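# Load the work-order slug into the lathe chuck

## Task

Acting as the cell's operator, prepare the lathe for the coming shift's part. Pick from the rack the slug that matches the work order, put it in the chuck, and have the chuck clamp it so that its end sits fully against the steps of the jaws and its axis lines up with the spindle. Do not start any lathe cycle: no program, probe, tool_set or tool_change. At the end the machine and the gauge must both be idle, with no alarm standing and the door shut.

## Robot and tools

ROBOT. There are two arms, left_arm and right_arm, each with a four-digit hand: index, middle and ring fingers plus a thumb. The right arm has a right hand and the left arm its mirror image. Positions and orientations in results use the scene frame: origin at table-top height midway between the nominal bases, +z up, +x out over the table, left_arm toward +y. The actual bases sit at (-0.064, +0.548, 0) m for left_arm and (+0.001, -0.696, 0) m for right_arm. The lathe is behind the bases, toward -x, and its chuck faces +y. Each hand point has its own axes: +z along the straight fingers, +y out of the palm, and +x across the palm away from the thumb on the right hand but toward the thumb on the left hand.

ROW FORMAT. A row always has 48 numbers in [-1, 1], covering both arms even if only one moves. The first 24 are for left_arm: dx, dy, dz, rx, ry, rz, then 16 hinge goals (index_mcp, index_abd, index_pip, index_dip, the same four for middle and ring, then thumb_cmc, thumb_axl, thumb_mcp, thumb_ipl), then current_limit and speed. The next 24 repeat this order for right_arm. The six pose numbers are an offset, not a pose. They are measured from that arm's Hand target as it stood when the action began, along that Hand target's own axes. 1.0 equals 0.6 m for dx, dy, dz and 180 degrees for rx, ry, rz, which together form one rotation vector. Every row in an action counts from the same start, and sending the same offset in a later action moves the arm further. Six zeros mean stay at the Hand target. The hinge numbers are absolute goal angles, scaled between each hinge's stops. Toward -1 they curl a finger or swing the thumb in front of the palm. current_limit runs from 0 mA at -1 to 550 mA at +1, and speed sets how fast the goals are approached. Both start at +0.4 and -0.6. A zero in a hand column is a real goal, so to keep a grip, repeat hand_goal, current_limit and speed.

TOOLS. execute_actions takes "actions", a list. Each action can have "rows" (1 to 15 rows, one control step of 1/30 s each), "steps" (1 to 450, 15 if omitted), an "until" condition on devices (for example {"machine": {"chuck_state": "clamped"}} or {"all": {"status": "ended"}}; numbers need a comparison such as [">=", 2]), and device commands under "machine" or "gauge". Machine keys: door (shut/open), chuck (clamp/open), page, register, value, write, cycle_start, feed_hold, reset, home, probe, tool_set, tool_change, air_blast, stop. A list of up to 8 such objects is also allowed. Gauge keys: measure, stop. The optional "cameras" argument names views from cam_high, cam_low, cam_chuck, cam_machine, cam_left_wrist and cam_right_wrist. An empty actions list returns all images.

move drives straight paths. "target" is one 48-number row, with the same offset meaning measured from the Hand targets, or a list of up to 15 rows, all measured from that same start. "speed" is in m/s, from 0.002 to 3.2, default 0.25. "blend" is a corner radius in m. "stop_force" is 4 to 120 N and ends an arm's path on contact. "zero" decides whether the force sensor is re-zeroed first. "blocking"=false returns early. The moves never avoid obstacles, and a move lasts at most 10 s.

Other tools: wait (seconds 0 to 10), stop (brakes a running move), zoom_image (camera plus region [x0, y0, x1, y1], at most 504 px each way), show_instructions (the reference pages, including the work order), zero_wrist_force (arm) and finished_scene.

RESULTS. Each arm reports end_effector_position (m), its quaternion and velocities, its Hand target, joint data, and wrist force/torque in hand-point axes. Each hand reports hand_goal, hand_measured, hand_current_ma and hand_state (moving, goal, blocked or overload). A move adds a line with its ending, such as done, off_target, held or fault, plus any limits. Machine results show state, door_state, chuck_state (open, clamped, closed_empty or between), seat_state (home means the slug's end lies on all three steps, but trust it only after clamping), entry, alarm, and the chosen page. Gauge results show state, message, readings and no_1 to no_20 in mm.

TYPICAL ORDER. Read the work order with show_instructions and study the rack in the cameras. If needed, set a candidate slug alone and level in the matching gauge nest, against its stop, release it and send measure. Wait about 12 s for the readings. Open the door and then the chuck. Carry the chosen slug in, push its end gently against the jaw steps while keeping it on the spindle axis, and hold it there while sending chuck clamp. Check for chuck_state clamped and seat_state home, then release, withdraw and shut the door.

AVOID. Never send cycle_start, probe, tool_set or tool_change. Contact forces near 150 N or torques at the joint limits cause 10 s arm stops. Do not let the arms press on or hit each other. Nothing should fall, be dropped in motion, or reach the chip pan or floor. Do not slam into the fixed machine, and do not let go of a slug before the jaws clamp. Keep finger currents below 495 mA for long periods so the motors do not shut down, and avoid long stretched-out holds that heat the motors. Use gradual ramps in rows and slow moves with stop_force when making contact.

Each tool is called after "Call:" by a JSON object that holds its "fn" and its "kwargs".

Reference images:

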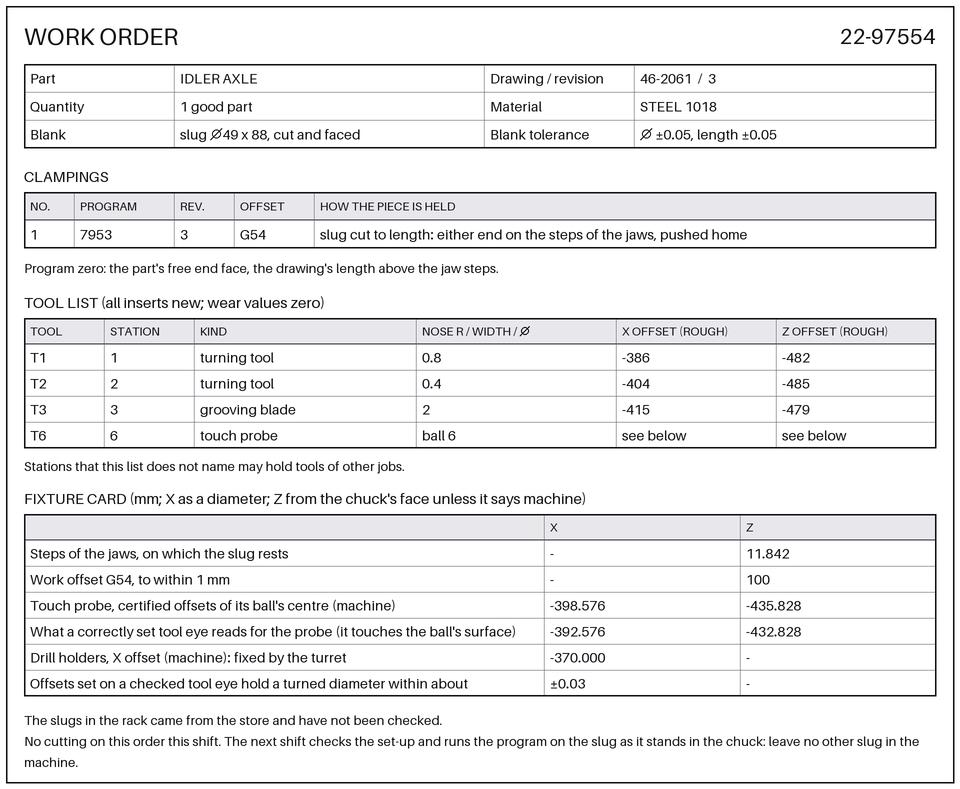

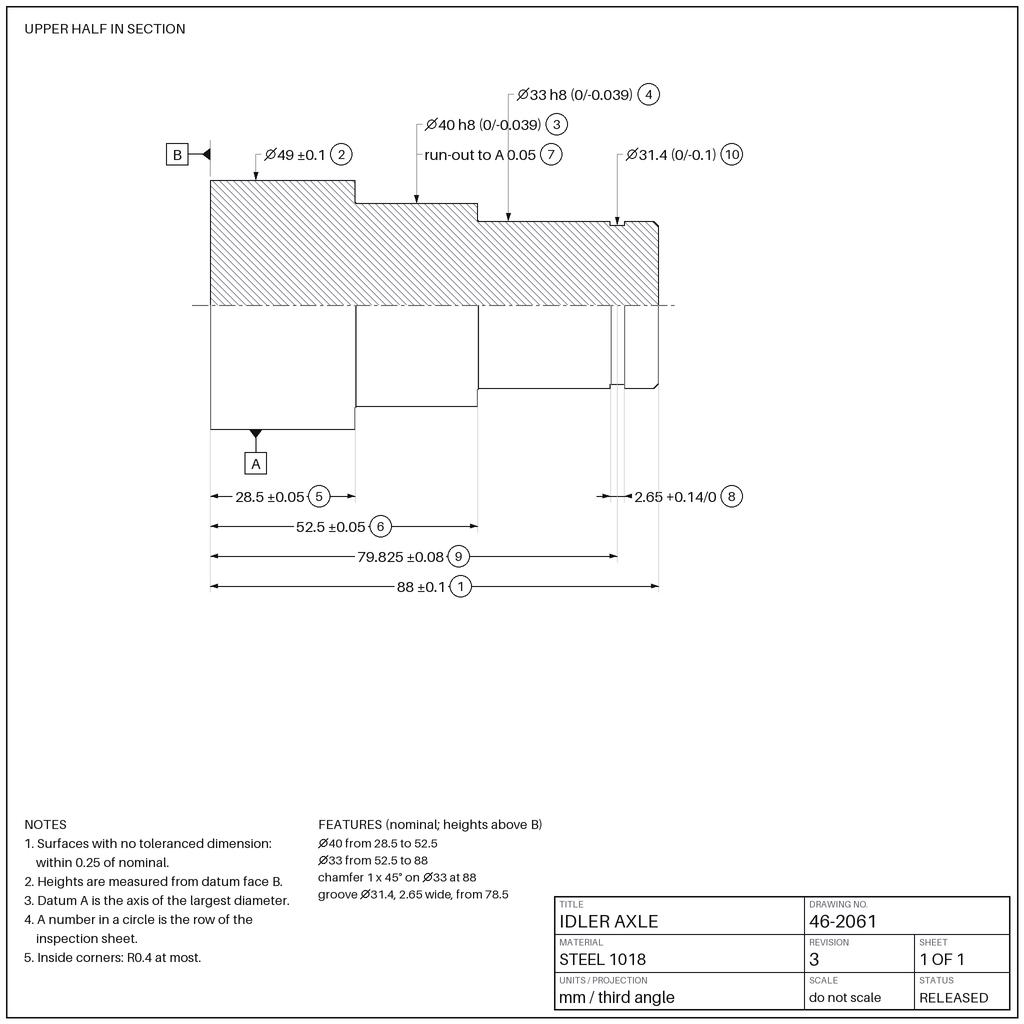

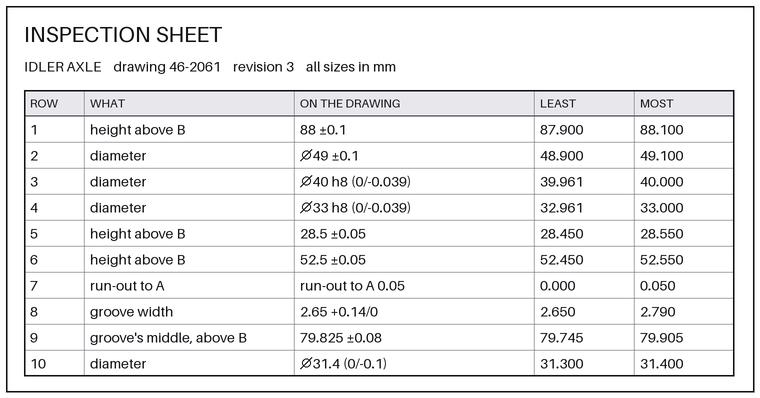

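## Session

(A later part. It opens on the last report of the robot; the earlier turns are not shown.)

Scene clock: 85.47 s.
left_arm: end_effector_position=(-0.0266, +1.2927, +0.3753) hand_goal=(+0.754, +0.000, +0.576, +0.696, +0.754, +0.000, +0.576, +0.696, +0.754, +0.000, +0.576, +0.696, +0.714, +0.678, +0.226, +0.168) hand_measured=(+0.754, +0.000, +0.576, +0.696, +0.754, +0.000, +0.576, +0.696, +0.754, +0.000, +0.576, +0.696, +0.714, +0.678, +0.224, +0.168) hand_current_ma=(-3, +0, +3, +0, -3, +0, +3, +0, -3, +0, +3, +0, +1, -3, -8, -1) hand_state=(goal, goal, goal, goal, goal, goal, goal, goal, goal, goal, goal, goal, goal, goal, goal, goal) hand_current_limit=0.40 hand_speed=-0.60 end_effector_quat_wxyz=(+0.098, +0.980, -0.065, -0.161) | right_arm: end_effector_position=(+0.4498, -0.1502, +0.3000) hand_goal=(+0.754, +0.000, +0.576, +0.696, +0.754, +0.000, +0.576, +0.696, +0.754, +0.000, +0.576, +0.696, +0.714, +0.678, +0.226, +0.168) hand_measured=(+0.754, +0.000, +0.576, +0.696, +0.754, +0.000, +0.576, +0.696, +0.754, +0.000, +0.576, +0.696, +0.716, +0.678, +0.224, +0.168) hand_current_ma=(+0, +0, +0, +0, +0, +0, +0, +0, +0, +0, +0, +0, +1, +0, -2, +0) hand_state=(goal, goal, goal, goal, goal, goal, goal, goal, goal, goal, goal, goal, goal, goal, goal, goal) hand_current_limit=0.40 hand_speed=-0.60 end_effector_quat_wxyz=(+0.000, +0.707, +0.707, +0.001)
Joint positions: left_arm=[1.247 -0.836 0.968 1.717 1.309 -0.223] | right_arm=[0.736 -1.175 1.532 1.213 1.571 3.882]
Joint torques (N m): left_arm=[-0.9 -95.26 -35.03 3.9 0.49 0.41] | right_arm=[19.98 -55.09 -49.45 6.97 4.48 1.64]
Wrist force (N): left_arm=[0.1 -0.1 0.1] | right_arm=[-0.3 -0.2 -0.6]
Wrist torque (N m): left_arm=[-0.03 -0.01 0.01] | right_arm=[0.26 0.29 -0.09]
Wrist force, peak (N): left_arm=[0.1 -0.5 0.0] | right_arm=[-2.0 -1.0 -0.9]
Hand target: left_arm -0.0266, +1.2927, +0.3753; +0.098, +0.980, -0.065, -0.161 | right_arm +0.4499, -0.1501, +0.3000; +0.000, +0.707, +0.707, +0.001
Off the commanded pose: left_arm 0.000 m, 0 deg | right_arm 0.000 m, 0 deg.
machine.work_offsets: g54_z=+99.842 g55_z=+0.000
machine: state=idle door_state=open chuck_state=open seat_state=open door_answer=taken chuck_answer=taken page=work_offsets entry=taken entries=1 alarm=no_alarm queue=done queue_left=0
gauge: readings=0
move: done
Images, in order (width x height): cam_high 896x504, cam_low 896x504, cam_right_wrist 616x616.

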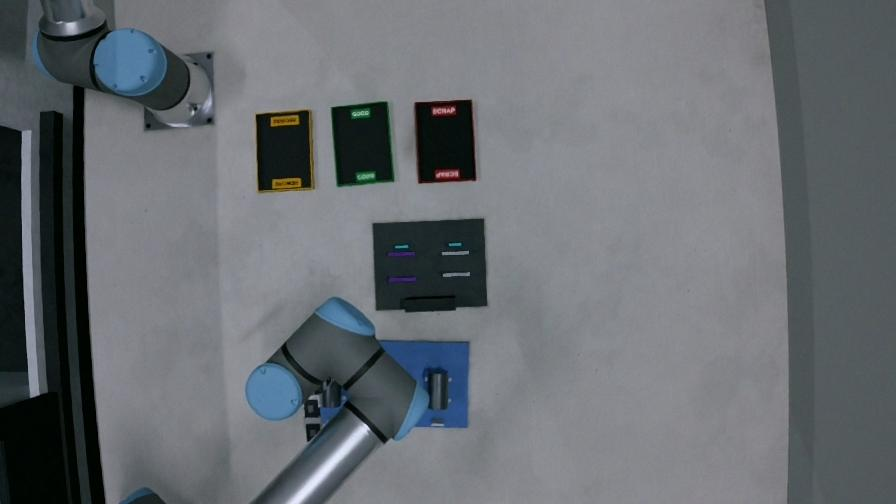

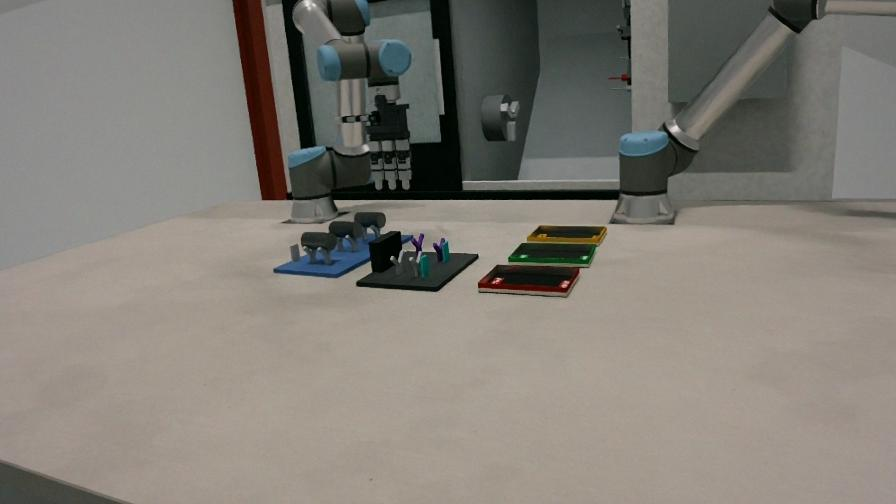

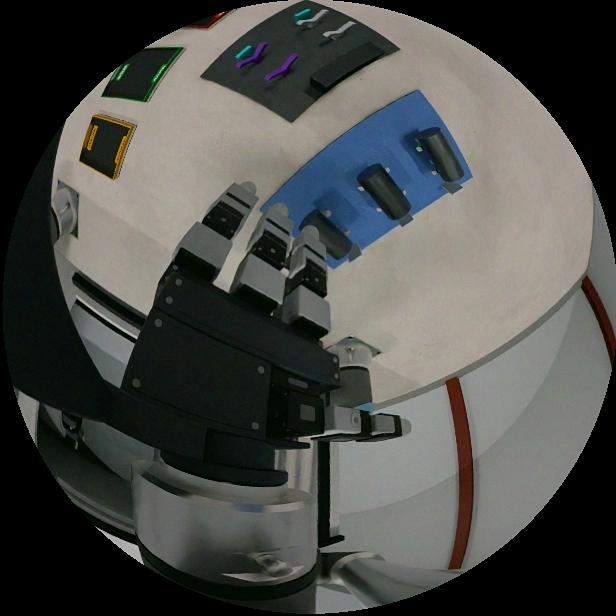

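Call:
{"fn": "execute_actions", "kwargs": {"actions": [{"rows":[[0,0,0,0,0,0,0.754,0,0.576,0.696,0.754,0,0.576,0.696,0.754,0,0.576,0.696,0.714,0.678,0.226,0.168,0.4,-0.6, -0.05,-0.5,0,0,0,0,0.754,0,0.576,0.696,0.754,0,0.576,0.696,0.754,0,0.576,0.696,0.714,0.678,0.226,0.168,0.4,-0.6]],"steps":50}], "cameras": ["cam_high","cam_low"]}}

Call:
{"fn": "zoom_image", "kwargs": {"camera": "cam_high", "region": [310, 350, 390, 430]}}

Call:
{"fn": "zoom_image", "kwargs": {"camera": "cam_high", "region": [380, 350, 460, 430]}}

Call:
{"fn": "zoom_image", "kwargs": {"camera": "cam_low", "region": [270, 200, 430, 290]}}

Scene clock: 118.70 s.
left_arm: end_effector_position=(-0.0266, +1.2927, +0.3753) hand_goal=(+0.754, +0.000, +0.576, +0.696, +0.754, +0.000, +0.576, +0.696, +0.754, +0.000, +0.576, +0.696, +0.714, +0.678, +0.226, +0.168) hand_measured=(+0.754, +0.000, +0.576, +0.696, +0.754, +0.000, +0.576, +0.696, +0.754, +0.000, +0.576, +0.696, +0.714, +0.678, +0.224, +0.168) hand_current_ma=(-3, +0, +3, +0, -3, +0, +3, +0, -3, +0, +3, +0, +1, -3, -8, -1) hand_state=(goal, goal, goal, goal, goal, goal, goal, goal, goal, goal, goal, goal, goal, goal, goal, goal) hand_current_limit=0.40 hand_speed=-0.60 end_effector_quat_wxyz=(+0.098, +0.980, -0.065, -0.161) | right_arm: end_effector_position=(+0.1499, -0.1801, +0.2997) hand_goal=(+0.754, +0.000, +0.576, +0.696, +0.754, +0.000, +0.576, +0.696, +0.754, +0.000, +0.576, +0.696, +0.714, +0.678, +0.226, +0.168) hand_measured=(+0.754, +0.000, +0.576, +0.696, +0.754, +0.000, +0.574, +0.696, +0.754, +0.000, +0.576, +0.696, +0.716, +0.678, +0.222, +0.168) hand_current_ma=(+0, +0, +0, +0, +0, +0, +0, +0, +0, +0, +0, +0, +0, +0, -3, +0) hand_state=(goal, goal, goal, goal, goal, goal, goal, goal, goal, goal, goal, goal, goal, goal, goal, goal) hand_current_limit=0.40 hand_speed=-0.60 end_effector_quat_wxyz=(+0.000, +0.707, +0.707, +0.001)
Joint positions: left_arm=[1.247 -0.836 0.968 1.717 1.309 -0.223] | right_arm=[1.121 -1.386 1.812 1.143 1.571 4.267]
Joint torques (N m): left_arm=[-0.84 -97.12 -36.3 4.36 0.81 0.23] | right_arm=[17.72 -67.48 -48.1 6.95 4.41 1.83]
Wrist force (N): left_arm=[-0.1 0.0 0.2] | right_arm=[-0.3 0.1 -0.8]
Wrist torque (N m): left_arm=[-0.01 0.02 -0.01] | right_arm=[0.26 0.32 -0.05]
Wrist force, peak (N): left_arm=[0.2 0.0 -0.5] | right_arm=[3.4 19.9 0.8]
Hand target: left_arm -0.0266, +1.2927, +0.3753; +0.098, +0.980, -0.065, -0.161 | right_arm +0.1499, -0.1801, +0.2997; +0.000, +0.707, +0.707, +0.001
Off the commanded pose: left_arm 0.000 m, 0 deg | right_arm 0.000 m, 0 deg.
machine.work_offsets: g54_z=+99.842 g55_z=+0.000
machine: state=idle door_state=open chuck_state=open seat_state=open door_answer=taken chuck_answer=taken page=work_offsets entry=taken entries=1 alarm=no_alarm queue=done queue_left=0
gauge: readings=0
Images, in order (width x height): cam_high 896x504, cam_low 896x504.

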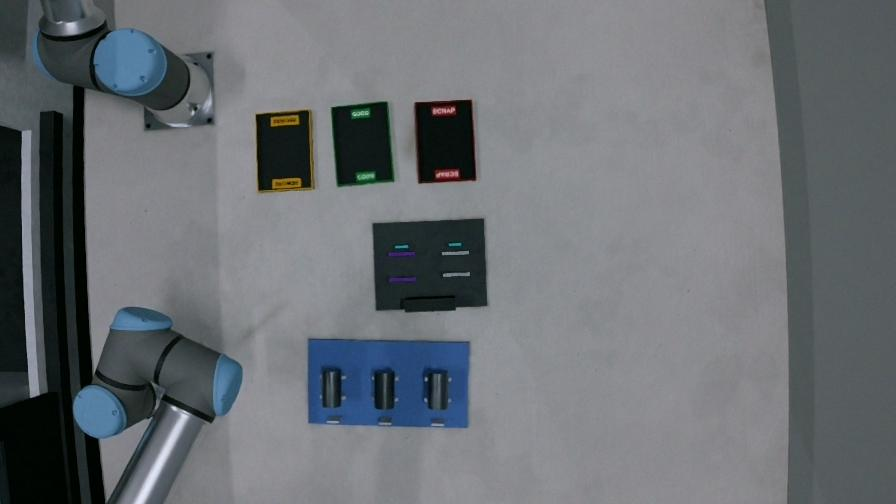

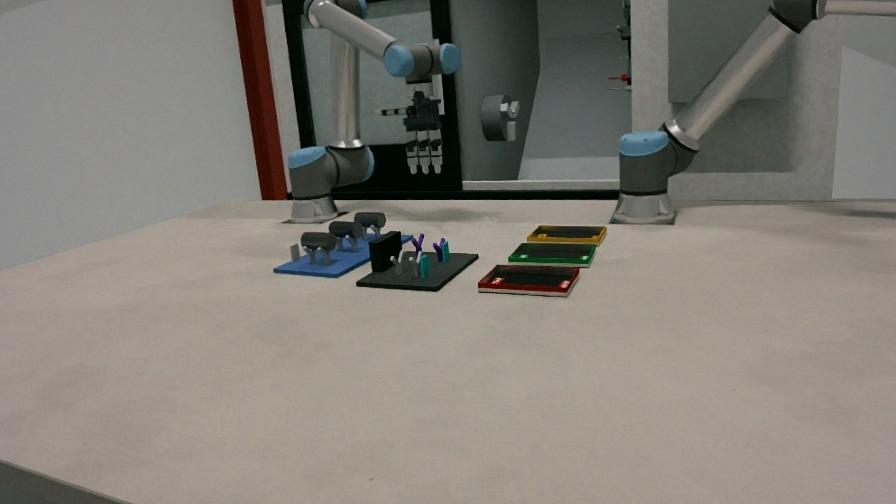

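Scaled by 6.300 from the camera's 896x504 image, which has a finer 1280x720 frame.

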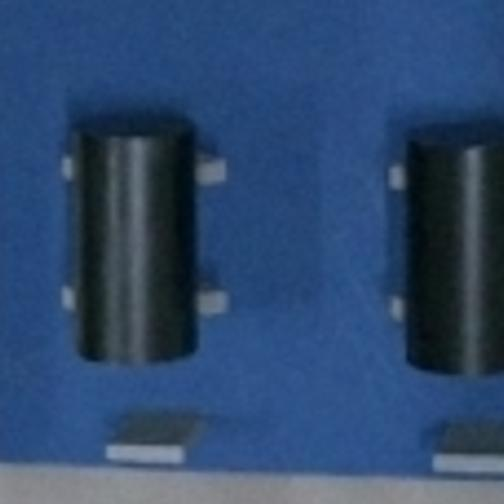

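Scaled by 6.300 from the camera's 896x504 image, which has a finer 1280x720 frame.

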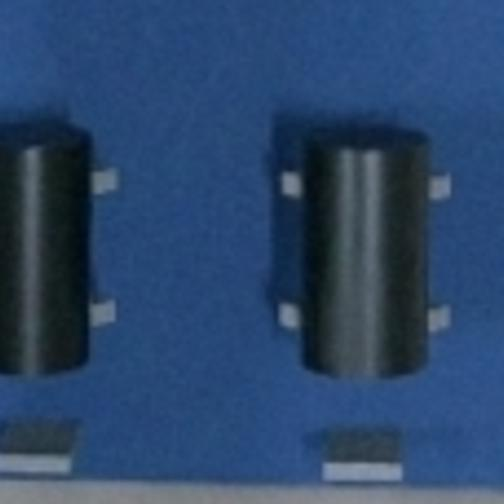

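Scaled by 3.150 from the camera's 896x504 image, which has a finer 1280x720 frame.

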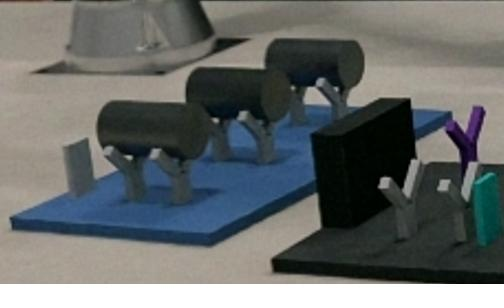

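Call:
{"fn": "zoom_image", "kwargs": {"camera": "cam_high", "region": [370, 360, 452, 420]}}

Call:
{"fn": "zoom_image", "kwargs": {"camera": "cam_low", "region": [292, 205, 392, 275]}}

Call:
{"fn": "zoom_image", "kwargs": {"camera": "cam_low", "region": [350, 220, 490, 300]}}

Scaled by 6.146 from the camera's 896x504 image, which has a finer 1280x720 frame.

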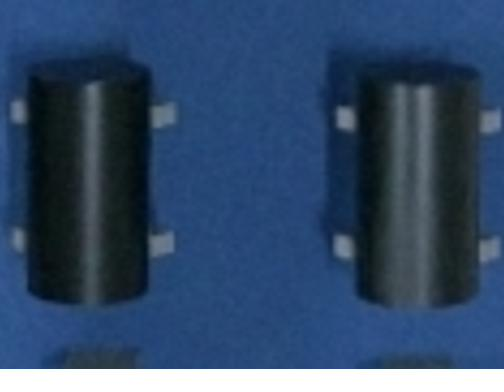

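Scaled by 5.040 from the camera's 896x504 image, which has a finer 1280x720 frame.

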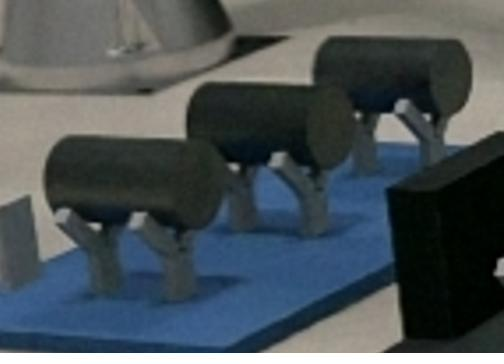

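Scaled by 3.600 from the camera's 896x504 image, which has a finer 1280x720 frame.

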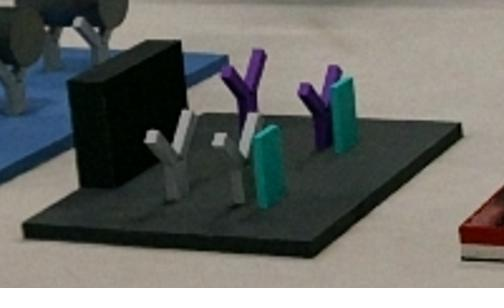

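Call:
{"fn": "move", "kwargs": {"target": [0,0,0,0,0,0,0.754,0,0.576,0.696,0.754,0,0.576,0.696,0.754,0,0.576,0.696,0.714,0.678,0.226,0.168,0.4,-0.6, -0.033,0.75,0,0.333,0,0,0.754,0,0.576,0.696,0.754,0,0.576,0.696,0.754,0,0.576,0.696,0.714,0.678,0.226,0.168,0.4,-0.6], "speed": 0.35, "cameras": ["cam_high","cam_low","cam_right_wrist"]}}

Call:
{"fn": "zoom_image", "kwargs": {"camera": "cam_high", "region": [300, 300, 540, 504]}}

Scene clock: 170.53 s.
left_arm: end_effector_position=(-0.0266, +1.2927, +0.3753) hand_goal=(+0.754, +0.000, +0.576, +0.696, +0.754, +0.000, +0.576, +0.696, +0.754, +0.000, +0.576, +0.696, +0.714, +0.678, +0.226, +0.168) hand_measured=(+0.754, +0.000, +0.576, +0.696, +0.754, +0.000, +0.576, +0.696, +0.754, +0.000, +0.576, +0.696, +0.714, +0.678, +0.224, +0.168) hand_current_ma=(-3, +0, +3, +0, -3, +0, +3, +0, -3, +0, +3, +0, +1, -3, -8, -1) hand_state=(goal, goal, goal, goal, goal, goal, goal, goal, goal, goal, goal, goal, goal, goal, goal, goal) hand_current_limit=0.40 hand_speed=-0.60 end_effector_quat_wxyz=(+0.098, +0.980, -0.065, -0.161) | right_arm: end_effector_position=(+0.5998, -0.1999, +0.3001) hand_goal=(+0.754, +0.000, +0.576, +0.696, +0.754, +0.000, +0.576, +0.696, +0.754, +0.000, +0.576, +0.696, +0.714, +0.678, +0.226, +0.168) hand_measured=(+0.746, +0.000, +0.576, +0.696, +0.746, +0.000, +0.574, +0.696, +0.748, +0.000, +0.576, +0.696, +0.708, +0.678, +0.222, +0.168) hand_current_ma=(-6, +0, +0, +0, -7, +0, +0, +0, -5, +0, +0, +0, -5, +0, -3, +0) hand_state=(goal, goal, goal, goal, goal, goal, goal, goal, goal, goal, goal, goal, goal, goal, goal, goal) hand_current_limit=0.40 hand_speed=-0.60 end_effector_quat_wxyz=(-0.353, +0.613, +0.613, -0.353)
Joint positions: left_arm=[1.247 -0.836 0.968 1.717 1.309 -0.223] | right_arm=[0.399 -0.763 1.135 2.206 1.224 3.352]
Joint torques (N m): left_arm=[0.68 -92.09 -35.36 3.5 0.97 0.2] | right_arm=[-16.91 -82.85 -48.8 6.91 3.94 -2.87]
Wrist force (N): left_arm=[0.1 0.2 0.0] | right_arm=[-1.2 -0.4 0.2]
Wrist torque (N m): left_arm=[0.04 -0.01 0.00] | right_arm=[0.43 0.48 0.12]
Wrist force, peak (N): left_arm=[0.5 -0.3 -0.2] | right_arm=[-0.7 -2.5 0.1]
Hand target: left_arm -0.0266, +1.2927, +0.3753; +0.098, +0.980, -0.065, -0.161 | right_arm +0.5999, -0.1999, +0.3001; -0.353, +0.613, +0.613, -0.353
Off the commanded pose: left_arm 0.000 m, 0 deg | right_arm 0.000 m, 0 deg.
machine.work_offsets: g54_z=+99.842 g55_z=+0.000
machine: state=idle door_state=open chuck_state=open seat_state=open door_answer=taken chuck_answer=taken page=work_offsets entry=taken entries=1 alarm=no_alarm queue=done queue_left=0
gauge: readings=0
move: done
Images, in order (width x height): cam_high 896x504, cam_low 896x504, cam_right_wrist 616x616.

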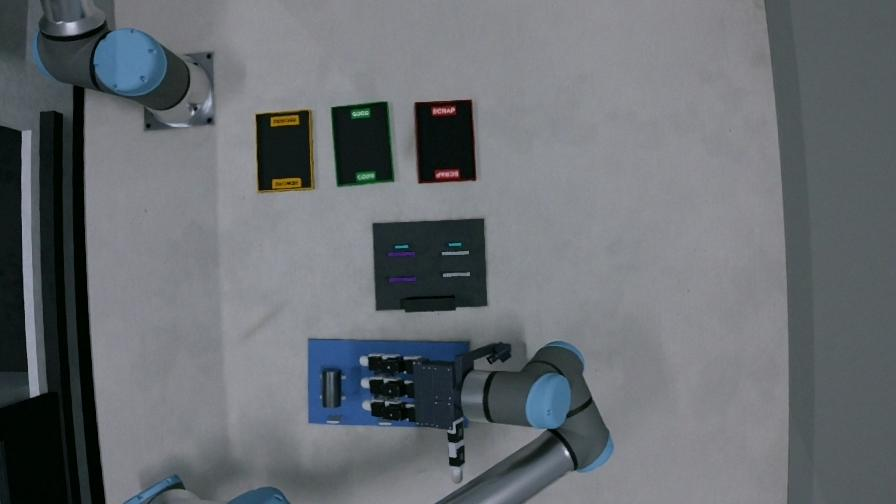

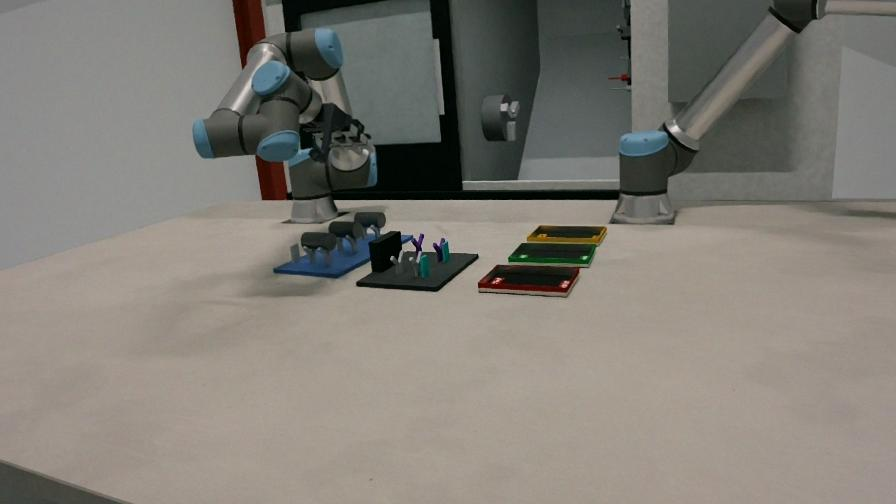

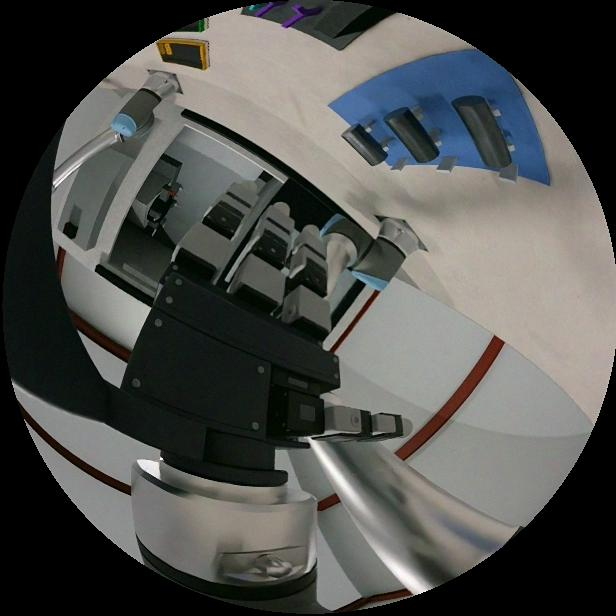

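Scaled by 2.100 from the camera's 896x504 image, which has a finer 1280x720 frame.

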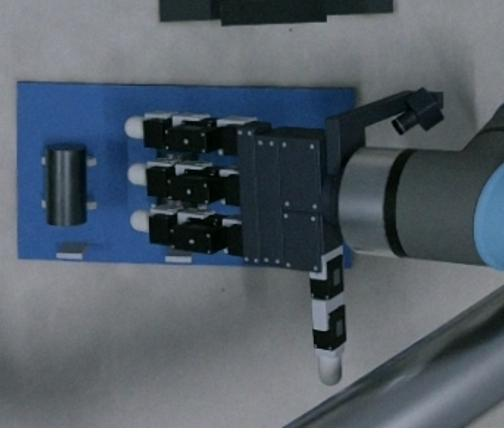

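Call:
{"fn": "move", "kwargs": {"target": [0,0,0,0,0,0,0.754,0,0.576,0.696,0.754,0,0.576,0.696,0.754,0,0.576,0.696,0.714,0.678,0.226,0.168,0.4,-0.6, -0.0617,0.2215,0.0663,0,0.013,0.0075,0.89,0,-0.153,0.406,0.89,0,-0.153,0.406,0.89,0,-0.153,0.406,-0.571,0.678,-0.112,-0.0486,0.4,-0.4], "speed": 0.2, "cameras": ["cam_high","cam_low","cam_right_wrist"]}}

Call:
{"fn": "zoom_image", "kwargs": {"camera": "cam_high", "region": [360, 320, 520, 460]}}

Call:
{"fn": "zoom_image", "kwargs": {"camera": "cam_low", "region": [240, 130, 420, 290]}}

Call:
{"fn": "zoom_image", "kwargs": {"camera": "cam_right_wrist", "region": [200, 50, 560, 410]}}

Scene clock: 209.90 s.
left_arm: end_effector_position=(-0.0266, +1.2927, +0.3753) hand_goal=(+0.754, +0.000, +0.576, +0.696, +0.754, +0.000, +0.576, +0.696, +0.754, +0.000, +0.576, +0.696, +0.714, +0.678, +0.226, +0.168) hand_measured=(+0.754, +0.000, +0.576, +0.696, +0.754, +0.000, +0.576, +0.696, +0.754, +0.000, +0.576, +0.696, +0.714, +0.678, +0.224, +0.168) hand_current_ma=(-3, +0, +3, +0, -3, +0, +3, +0, -3, +0, +3, +0, +1, -3, -8, -1) hand_state=(goal, goal, goal, goal, goal, goal, goal, goal, goal, goal, goal, goal, goal, goal, goal, goal) hand_current_limit=0.40 hand_speed=-0.60 end_effector_quat_wxyz=(+0.098, +0.980, -0.065, -0.161) | right_arm: end_effector_position=(+0.6320, -0.2368, +0.1653) hand_goal=(+0.890, +0.000, -0.152, +0.406, +0.890, +0.000, -0.152, +0.406, +0.890, +0.000, -0.152, +0.406, -0.570, +0.678, -0.112, -0.048) hand_measured=(+0.870, +0.000, -0.150, +0.408, +0.868, +0.000, -0.150, +0.408, +0.872, +0.000, -0.150, +0.408, -0.568, +0.678, -0.110, -0.046) hand_current_ma=(-30, +0, +1, +1, -33, +0, +1, +1, -23, +0, +1, +1, +1, +0, +1, +1) hand_state=(blocked, goal, goal, goal, blocked, goal, goal, goal, goal, goal, goal, goal, goal, goal, goal, goal) hand_current_limit=0.40 hand_speed=-0.40 end_effector_quat_wxyz=(-0.361, +0.627, +0.598, -0.344)
Joint positions: left_arm=[1.247 -0.836 0.968 1.717 1.309 -0.223] | right_arm=[0.34 -0.651 1.185 2.047 1.234 3.345]
Joint torques (N m): left_arm=[-0.43 -93.93 -35.77 3.41 0.52 0.07] | right_arm=[-17.24 -89.78 -46.02 1.49 3.97 -2.56]
Wrist force (N): left_arm=[0.1 -0.2 -0.1] | right_arm=[-0.8 -0.3 0.7]
Wrist torque (N m): left_arm=[-0.01 -0.02 0.01] | right_arm=[0.37 0.40 0.26]
Wrist force, peak (N): left_arm=[0.3 0.4 -0.2] | right_arm=[-0.6 -2.2 0.2]
Hand target: left_arm -0.0266, +1.2927, +0.3753; +0.098, +0.980, -0.065, -0.161 | right_arm +0.6322, -0.2368, +0.1652; -0.361, +0.627, +0.598, -0.344
Off the commanded pose: left_arm 0.000 m, 0 deg | right_arm 0.000 m, 0 deg.
machine.work_offsets: g54_z=+99.842 g55_z=+0.000
machine: state=idle door_state=open chuck_state=open seat_state=open door_answer=taken chuck_answer=taken page=work_offsets entry=taken entries=1 alarm=no_alarm queue=done queue_left=0
gauge: readings=0
move: done
Images, in order (width x height): cam_high 896x504, cam_low 896x504, cam_right_wrist 616x616.

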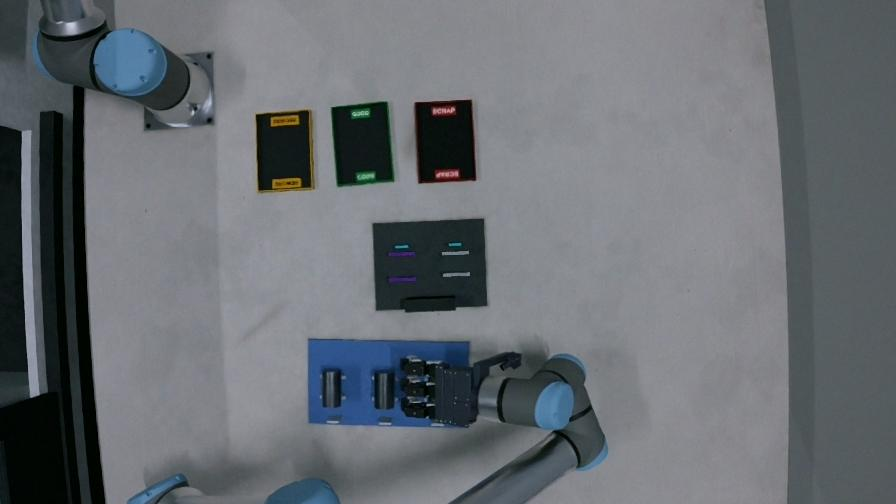

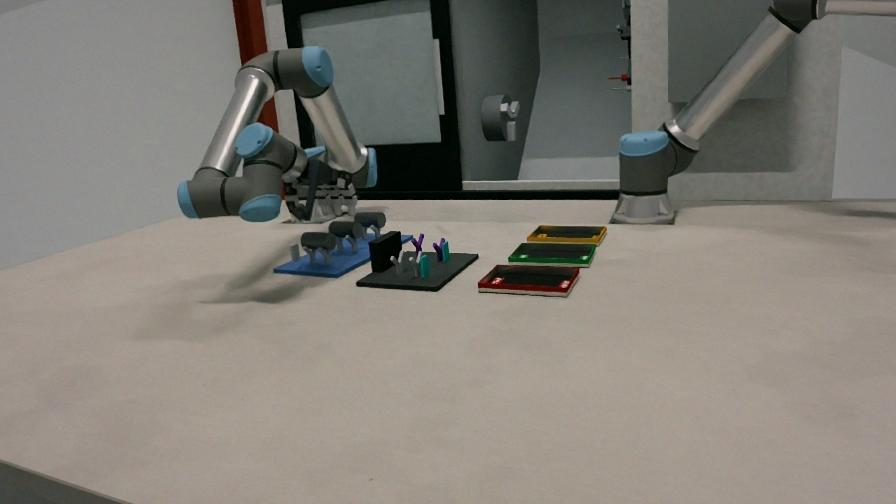

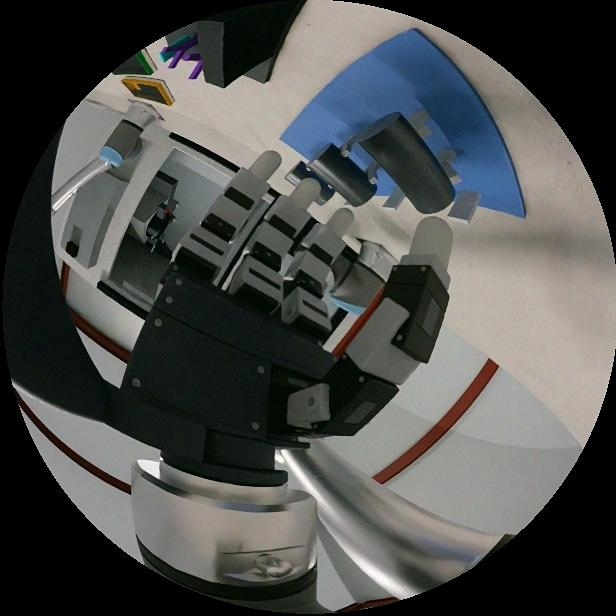

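Scaled by 3.150 from the camera's 896x504 image, which has a finer 1280x720 frame.

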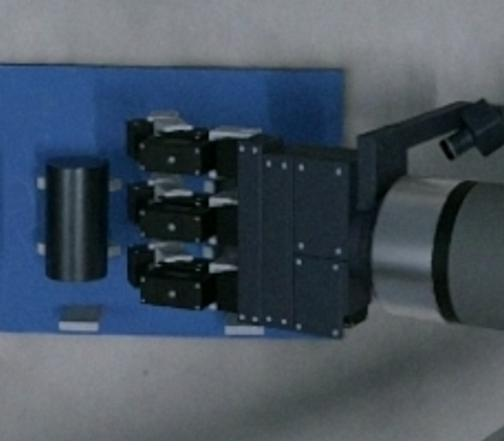

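Scaled by 2.800 from the camera's 896x504 image, which has a finer 1280x720 frame.

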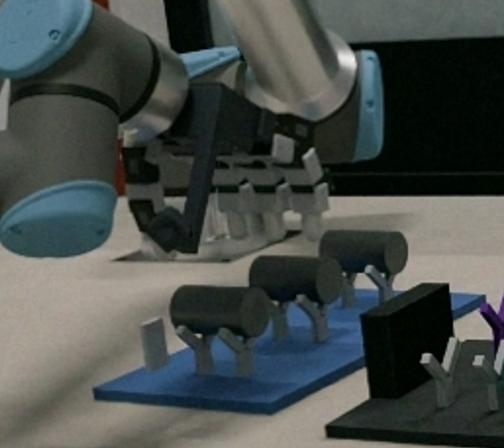

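Scaled by 1.400 from the camera's 616x616 image, which has a finer 880x880 frame.

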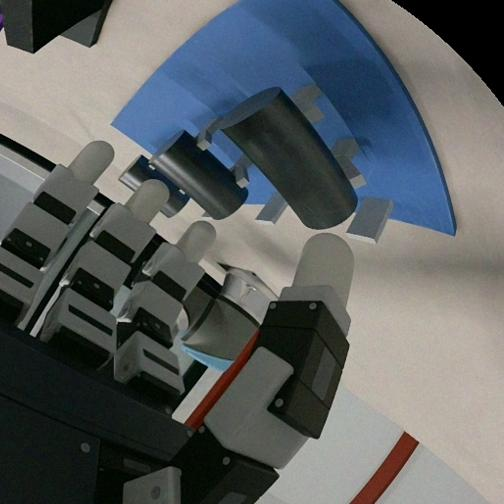

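Call:
{"fn": "move", "kwargs": {"target": [0,0,0,0,0,0,0.754,0,0.576,0.696,0.754,0,0.576,0.696,0.754,0,0.576,0.696,0.714,0.678,0.226,0.168,0.4,-0.6, 0.0025,0.0947,0.0527,0,0,0,0.89,0,-0.153,0.406,0.89,0,-0.153,0.406,0.89,0,-0.153,0.406,-0.571,0.678,-0.112,-0.0486,0.4,-0.4], "speed": 0.08, "stop_force": 12, "cameras": ["cam_high","cam_low","cam_right_wrist"]}}

Call:
{"fn": "zoom_image", "kwargs": {"camera": "cam_low", "region": [240, 150, 400, 290]}}

Call:
{"fn": "zoom_image", "kwargs": {"camera": "cam_right_wrist", "region": [200, 50, 560, 410]}}

Call:
{"fn": "zoom_image", "kwargs": {"camera": "cam_high", "region": [360, 330, 500, 450]}}

Scene clock: 230.57 s.
left_arm: end_effector_position=(-0.0266, +1.2927, +0.3753) hand_goal=(+0.754, +0.000, +0.576, +0.696, +0.754, +0.000, +0.576, +0.696, +0.754, +0.000, +0.576, +0.696, +0.714, +0.678, +0.226, +0.168) hand_measured=(+0.754, +0.000, +0.576, +0.696, +0.754, +0.000, +0.576, +0.696, +0.754, +0.000, +0.576, +0.696, +0.714, +0.678, +0.224, +0.168) hand_current_ma=(-3, +0, +3, +0, -3, +0, +3, +0, -3, +0, +3, +0, +1, -3, -8, -1) hand_state=(goal, goal, goal, goal, goal, goal, goal, goal, goal, goal, goal, goal, goal, goal, goal, goal) hand_current_limit=0.40 hand_speed=-0.60 end_effector_quat_wxyz=(+0.098, +0.980, -0.065, -0.161) | right_arm: end_effector_position=(+0.6334, -0.2353, +0.1001) hand_goal=(+0.890, +0.000, -0.152, +0.406, +0.890, +0.000, -0.152, +0.406, +0.890, +0.000, -0.152, +0.406, -0.570, +0.678, -0.112, -0.048) hand_measured=(+0.870, +0.000, -0.150, +0.408, +0.868, +0.000, -0.150, +0.408, +0.872, +0.000, -0.150, +0.408, -0.568, +0.678, -0.110, -0.046) hand_current_ma=(-29, +0, +1, +1, -32, +0, +1, +1, -23, +0, +1, +1, +1, +0, +1, +1) hand_state=(blocked, goal, goal, goal, blocked, goal, goal, goal, goal, goal, goal, goal, goal, goal, goal, goal) hand_current_limit=0.40 hand_speed=-0.40 end_effector_quat_wxyz=(-0.361, +0.627, +0.598, -0.344)
Joint positions: left_arm=[1.247 -0.836 0.968 1.717 1.309 -0.223] | right_arm=[0.341 -0.587 1.189 1.978 1.233 3.346]
Joint torques (N m): left_arm=[-0.21 -94.12 -35.62 3.69 0.7 0.14] | right_arm=[17.1 -90.87 -44.21 1.62 -4.23 1.71]
Wrist force (N): left_arm=[0.1 -0.2 0.1] | right_arm=[-0.6 -0.4 0.9]
Wrist torque (N m): left_arm=[-0.02 0.00 0.01] | right_arm=[0.34 0.40 0.14]
Wrist force, peak (N): left_arm=[0.6 0.0 0.1] | right_arm=[-1.3 -0.7 1.1]
Hand target: left_arm -0.0266, +1.2927, +0.3753; +0.098, +0.980, -0.065, -0.161 | right_arm +0.6334, -0.2353, +0.1001; -0.361, +0.627, +0.598, -0.344
Off the commanded pose: left_arm 0.000 m, 0 deg | right_arm 0.000 m, 0 deg.
machine.work_offsets: g54_z=+99.842 g55_z=+0.000
machine: state=idle door_state=open chuck_state=open seat_state=open door_answer=taken chuck_answer=taken page=work_offsets entry=taken entries=1 alarm=no_alarm queue=done queue_left=0
gauge: readings=0
move: done
Images, in order (width x height): cam_high 896x504, cam_low 896x504, cam_right_wrist 616x616.

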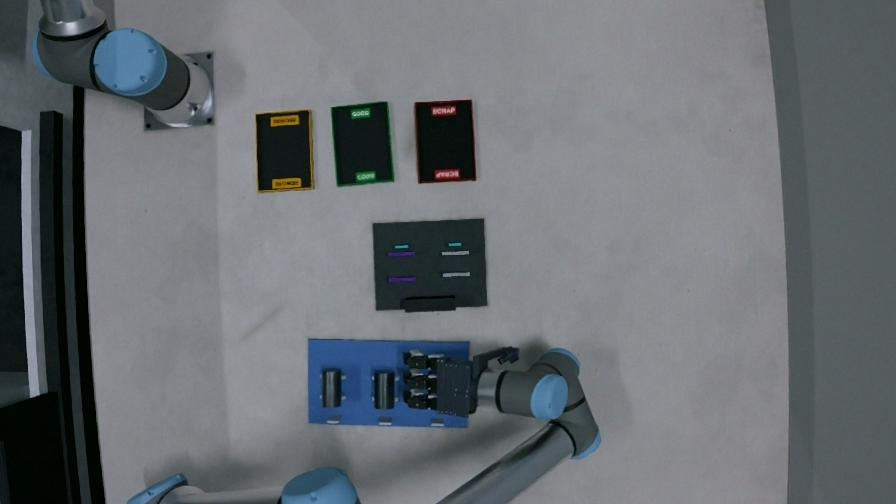

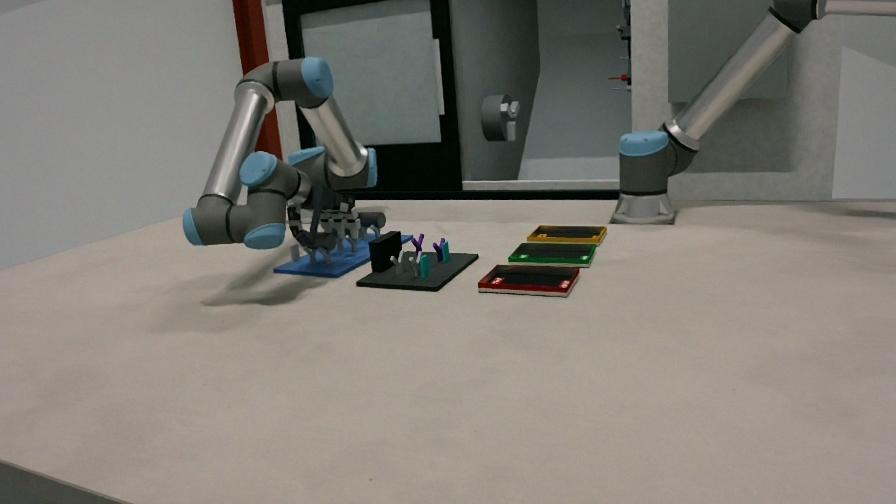

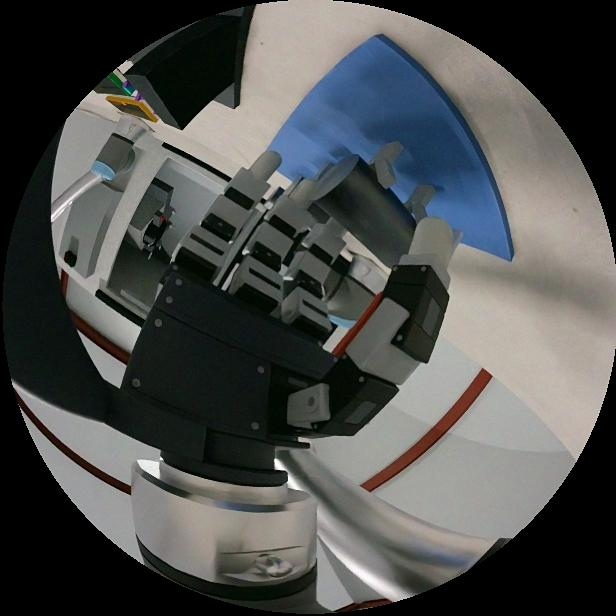

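Scaled by 3.150 from the camera's 896x504 image, which has a finer 1280x720 frame.

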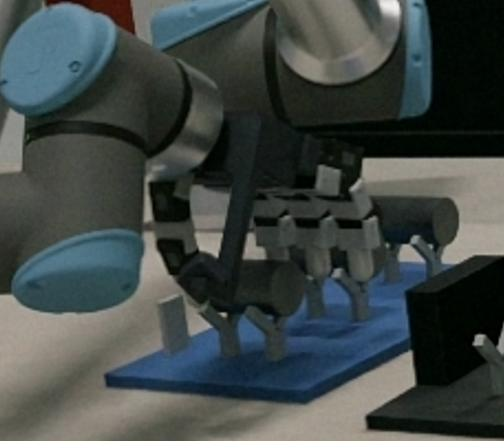

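Scaled by 1.400 from the camera's 616x616 image, which has a finer 880x880 frame.

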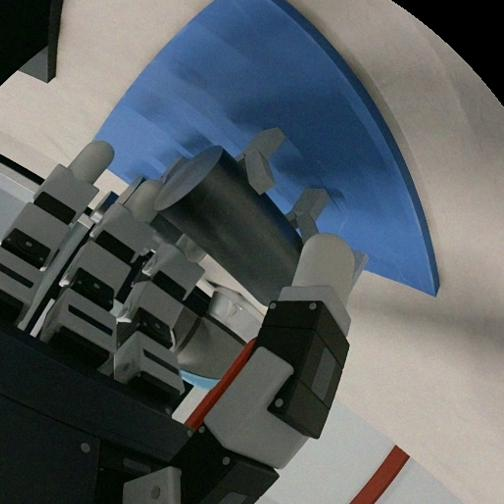

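Scaled by 3.600 from the camera's 896x504 image, which has a finer 1280x720 frame.

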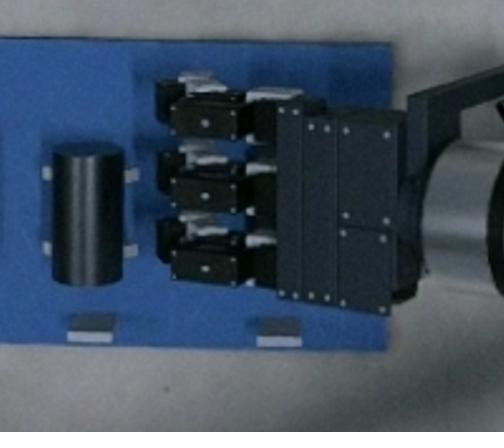

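Call:
{"fn": "zoom_image", "kwargs": {"camera": "cam_right_wrist", "region": [280, 120, 480, 320]}}

Call:
{"fn": "zoom_image", "kwargs": {"camera": "cam_low", "region": [280, 190, 360, 270]}}

Scaled by 2.520 from the camera's 616x616 image, which has a finer 880x880 frame.

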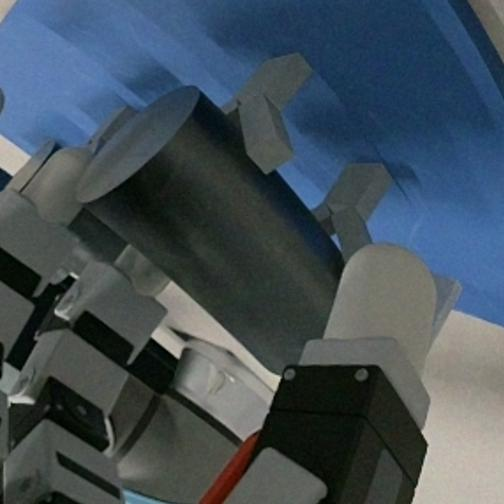

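Scaled by 6.300 from the camera's 896x504 image, which has a finer 1280x720 frame.

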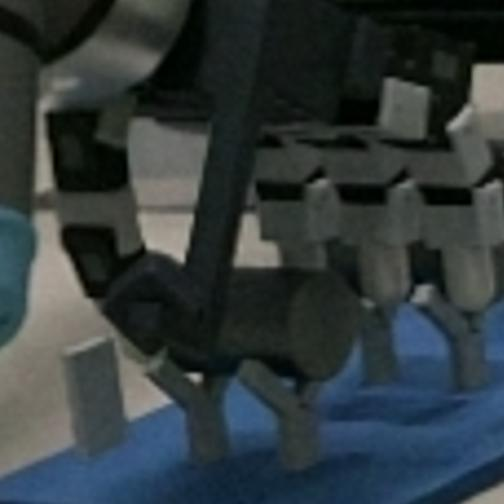

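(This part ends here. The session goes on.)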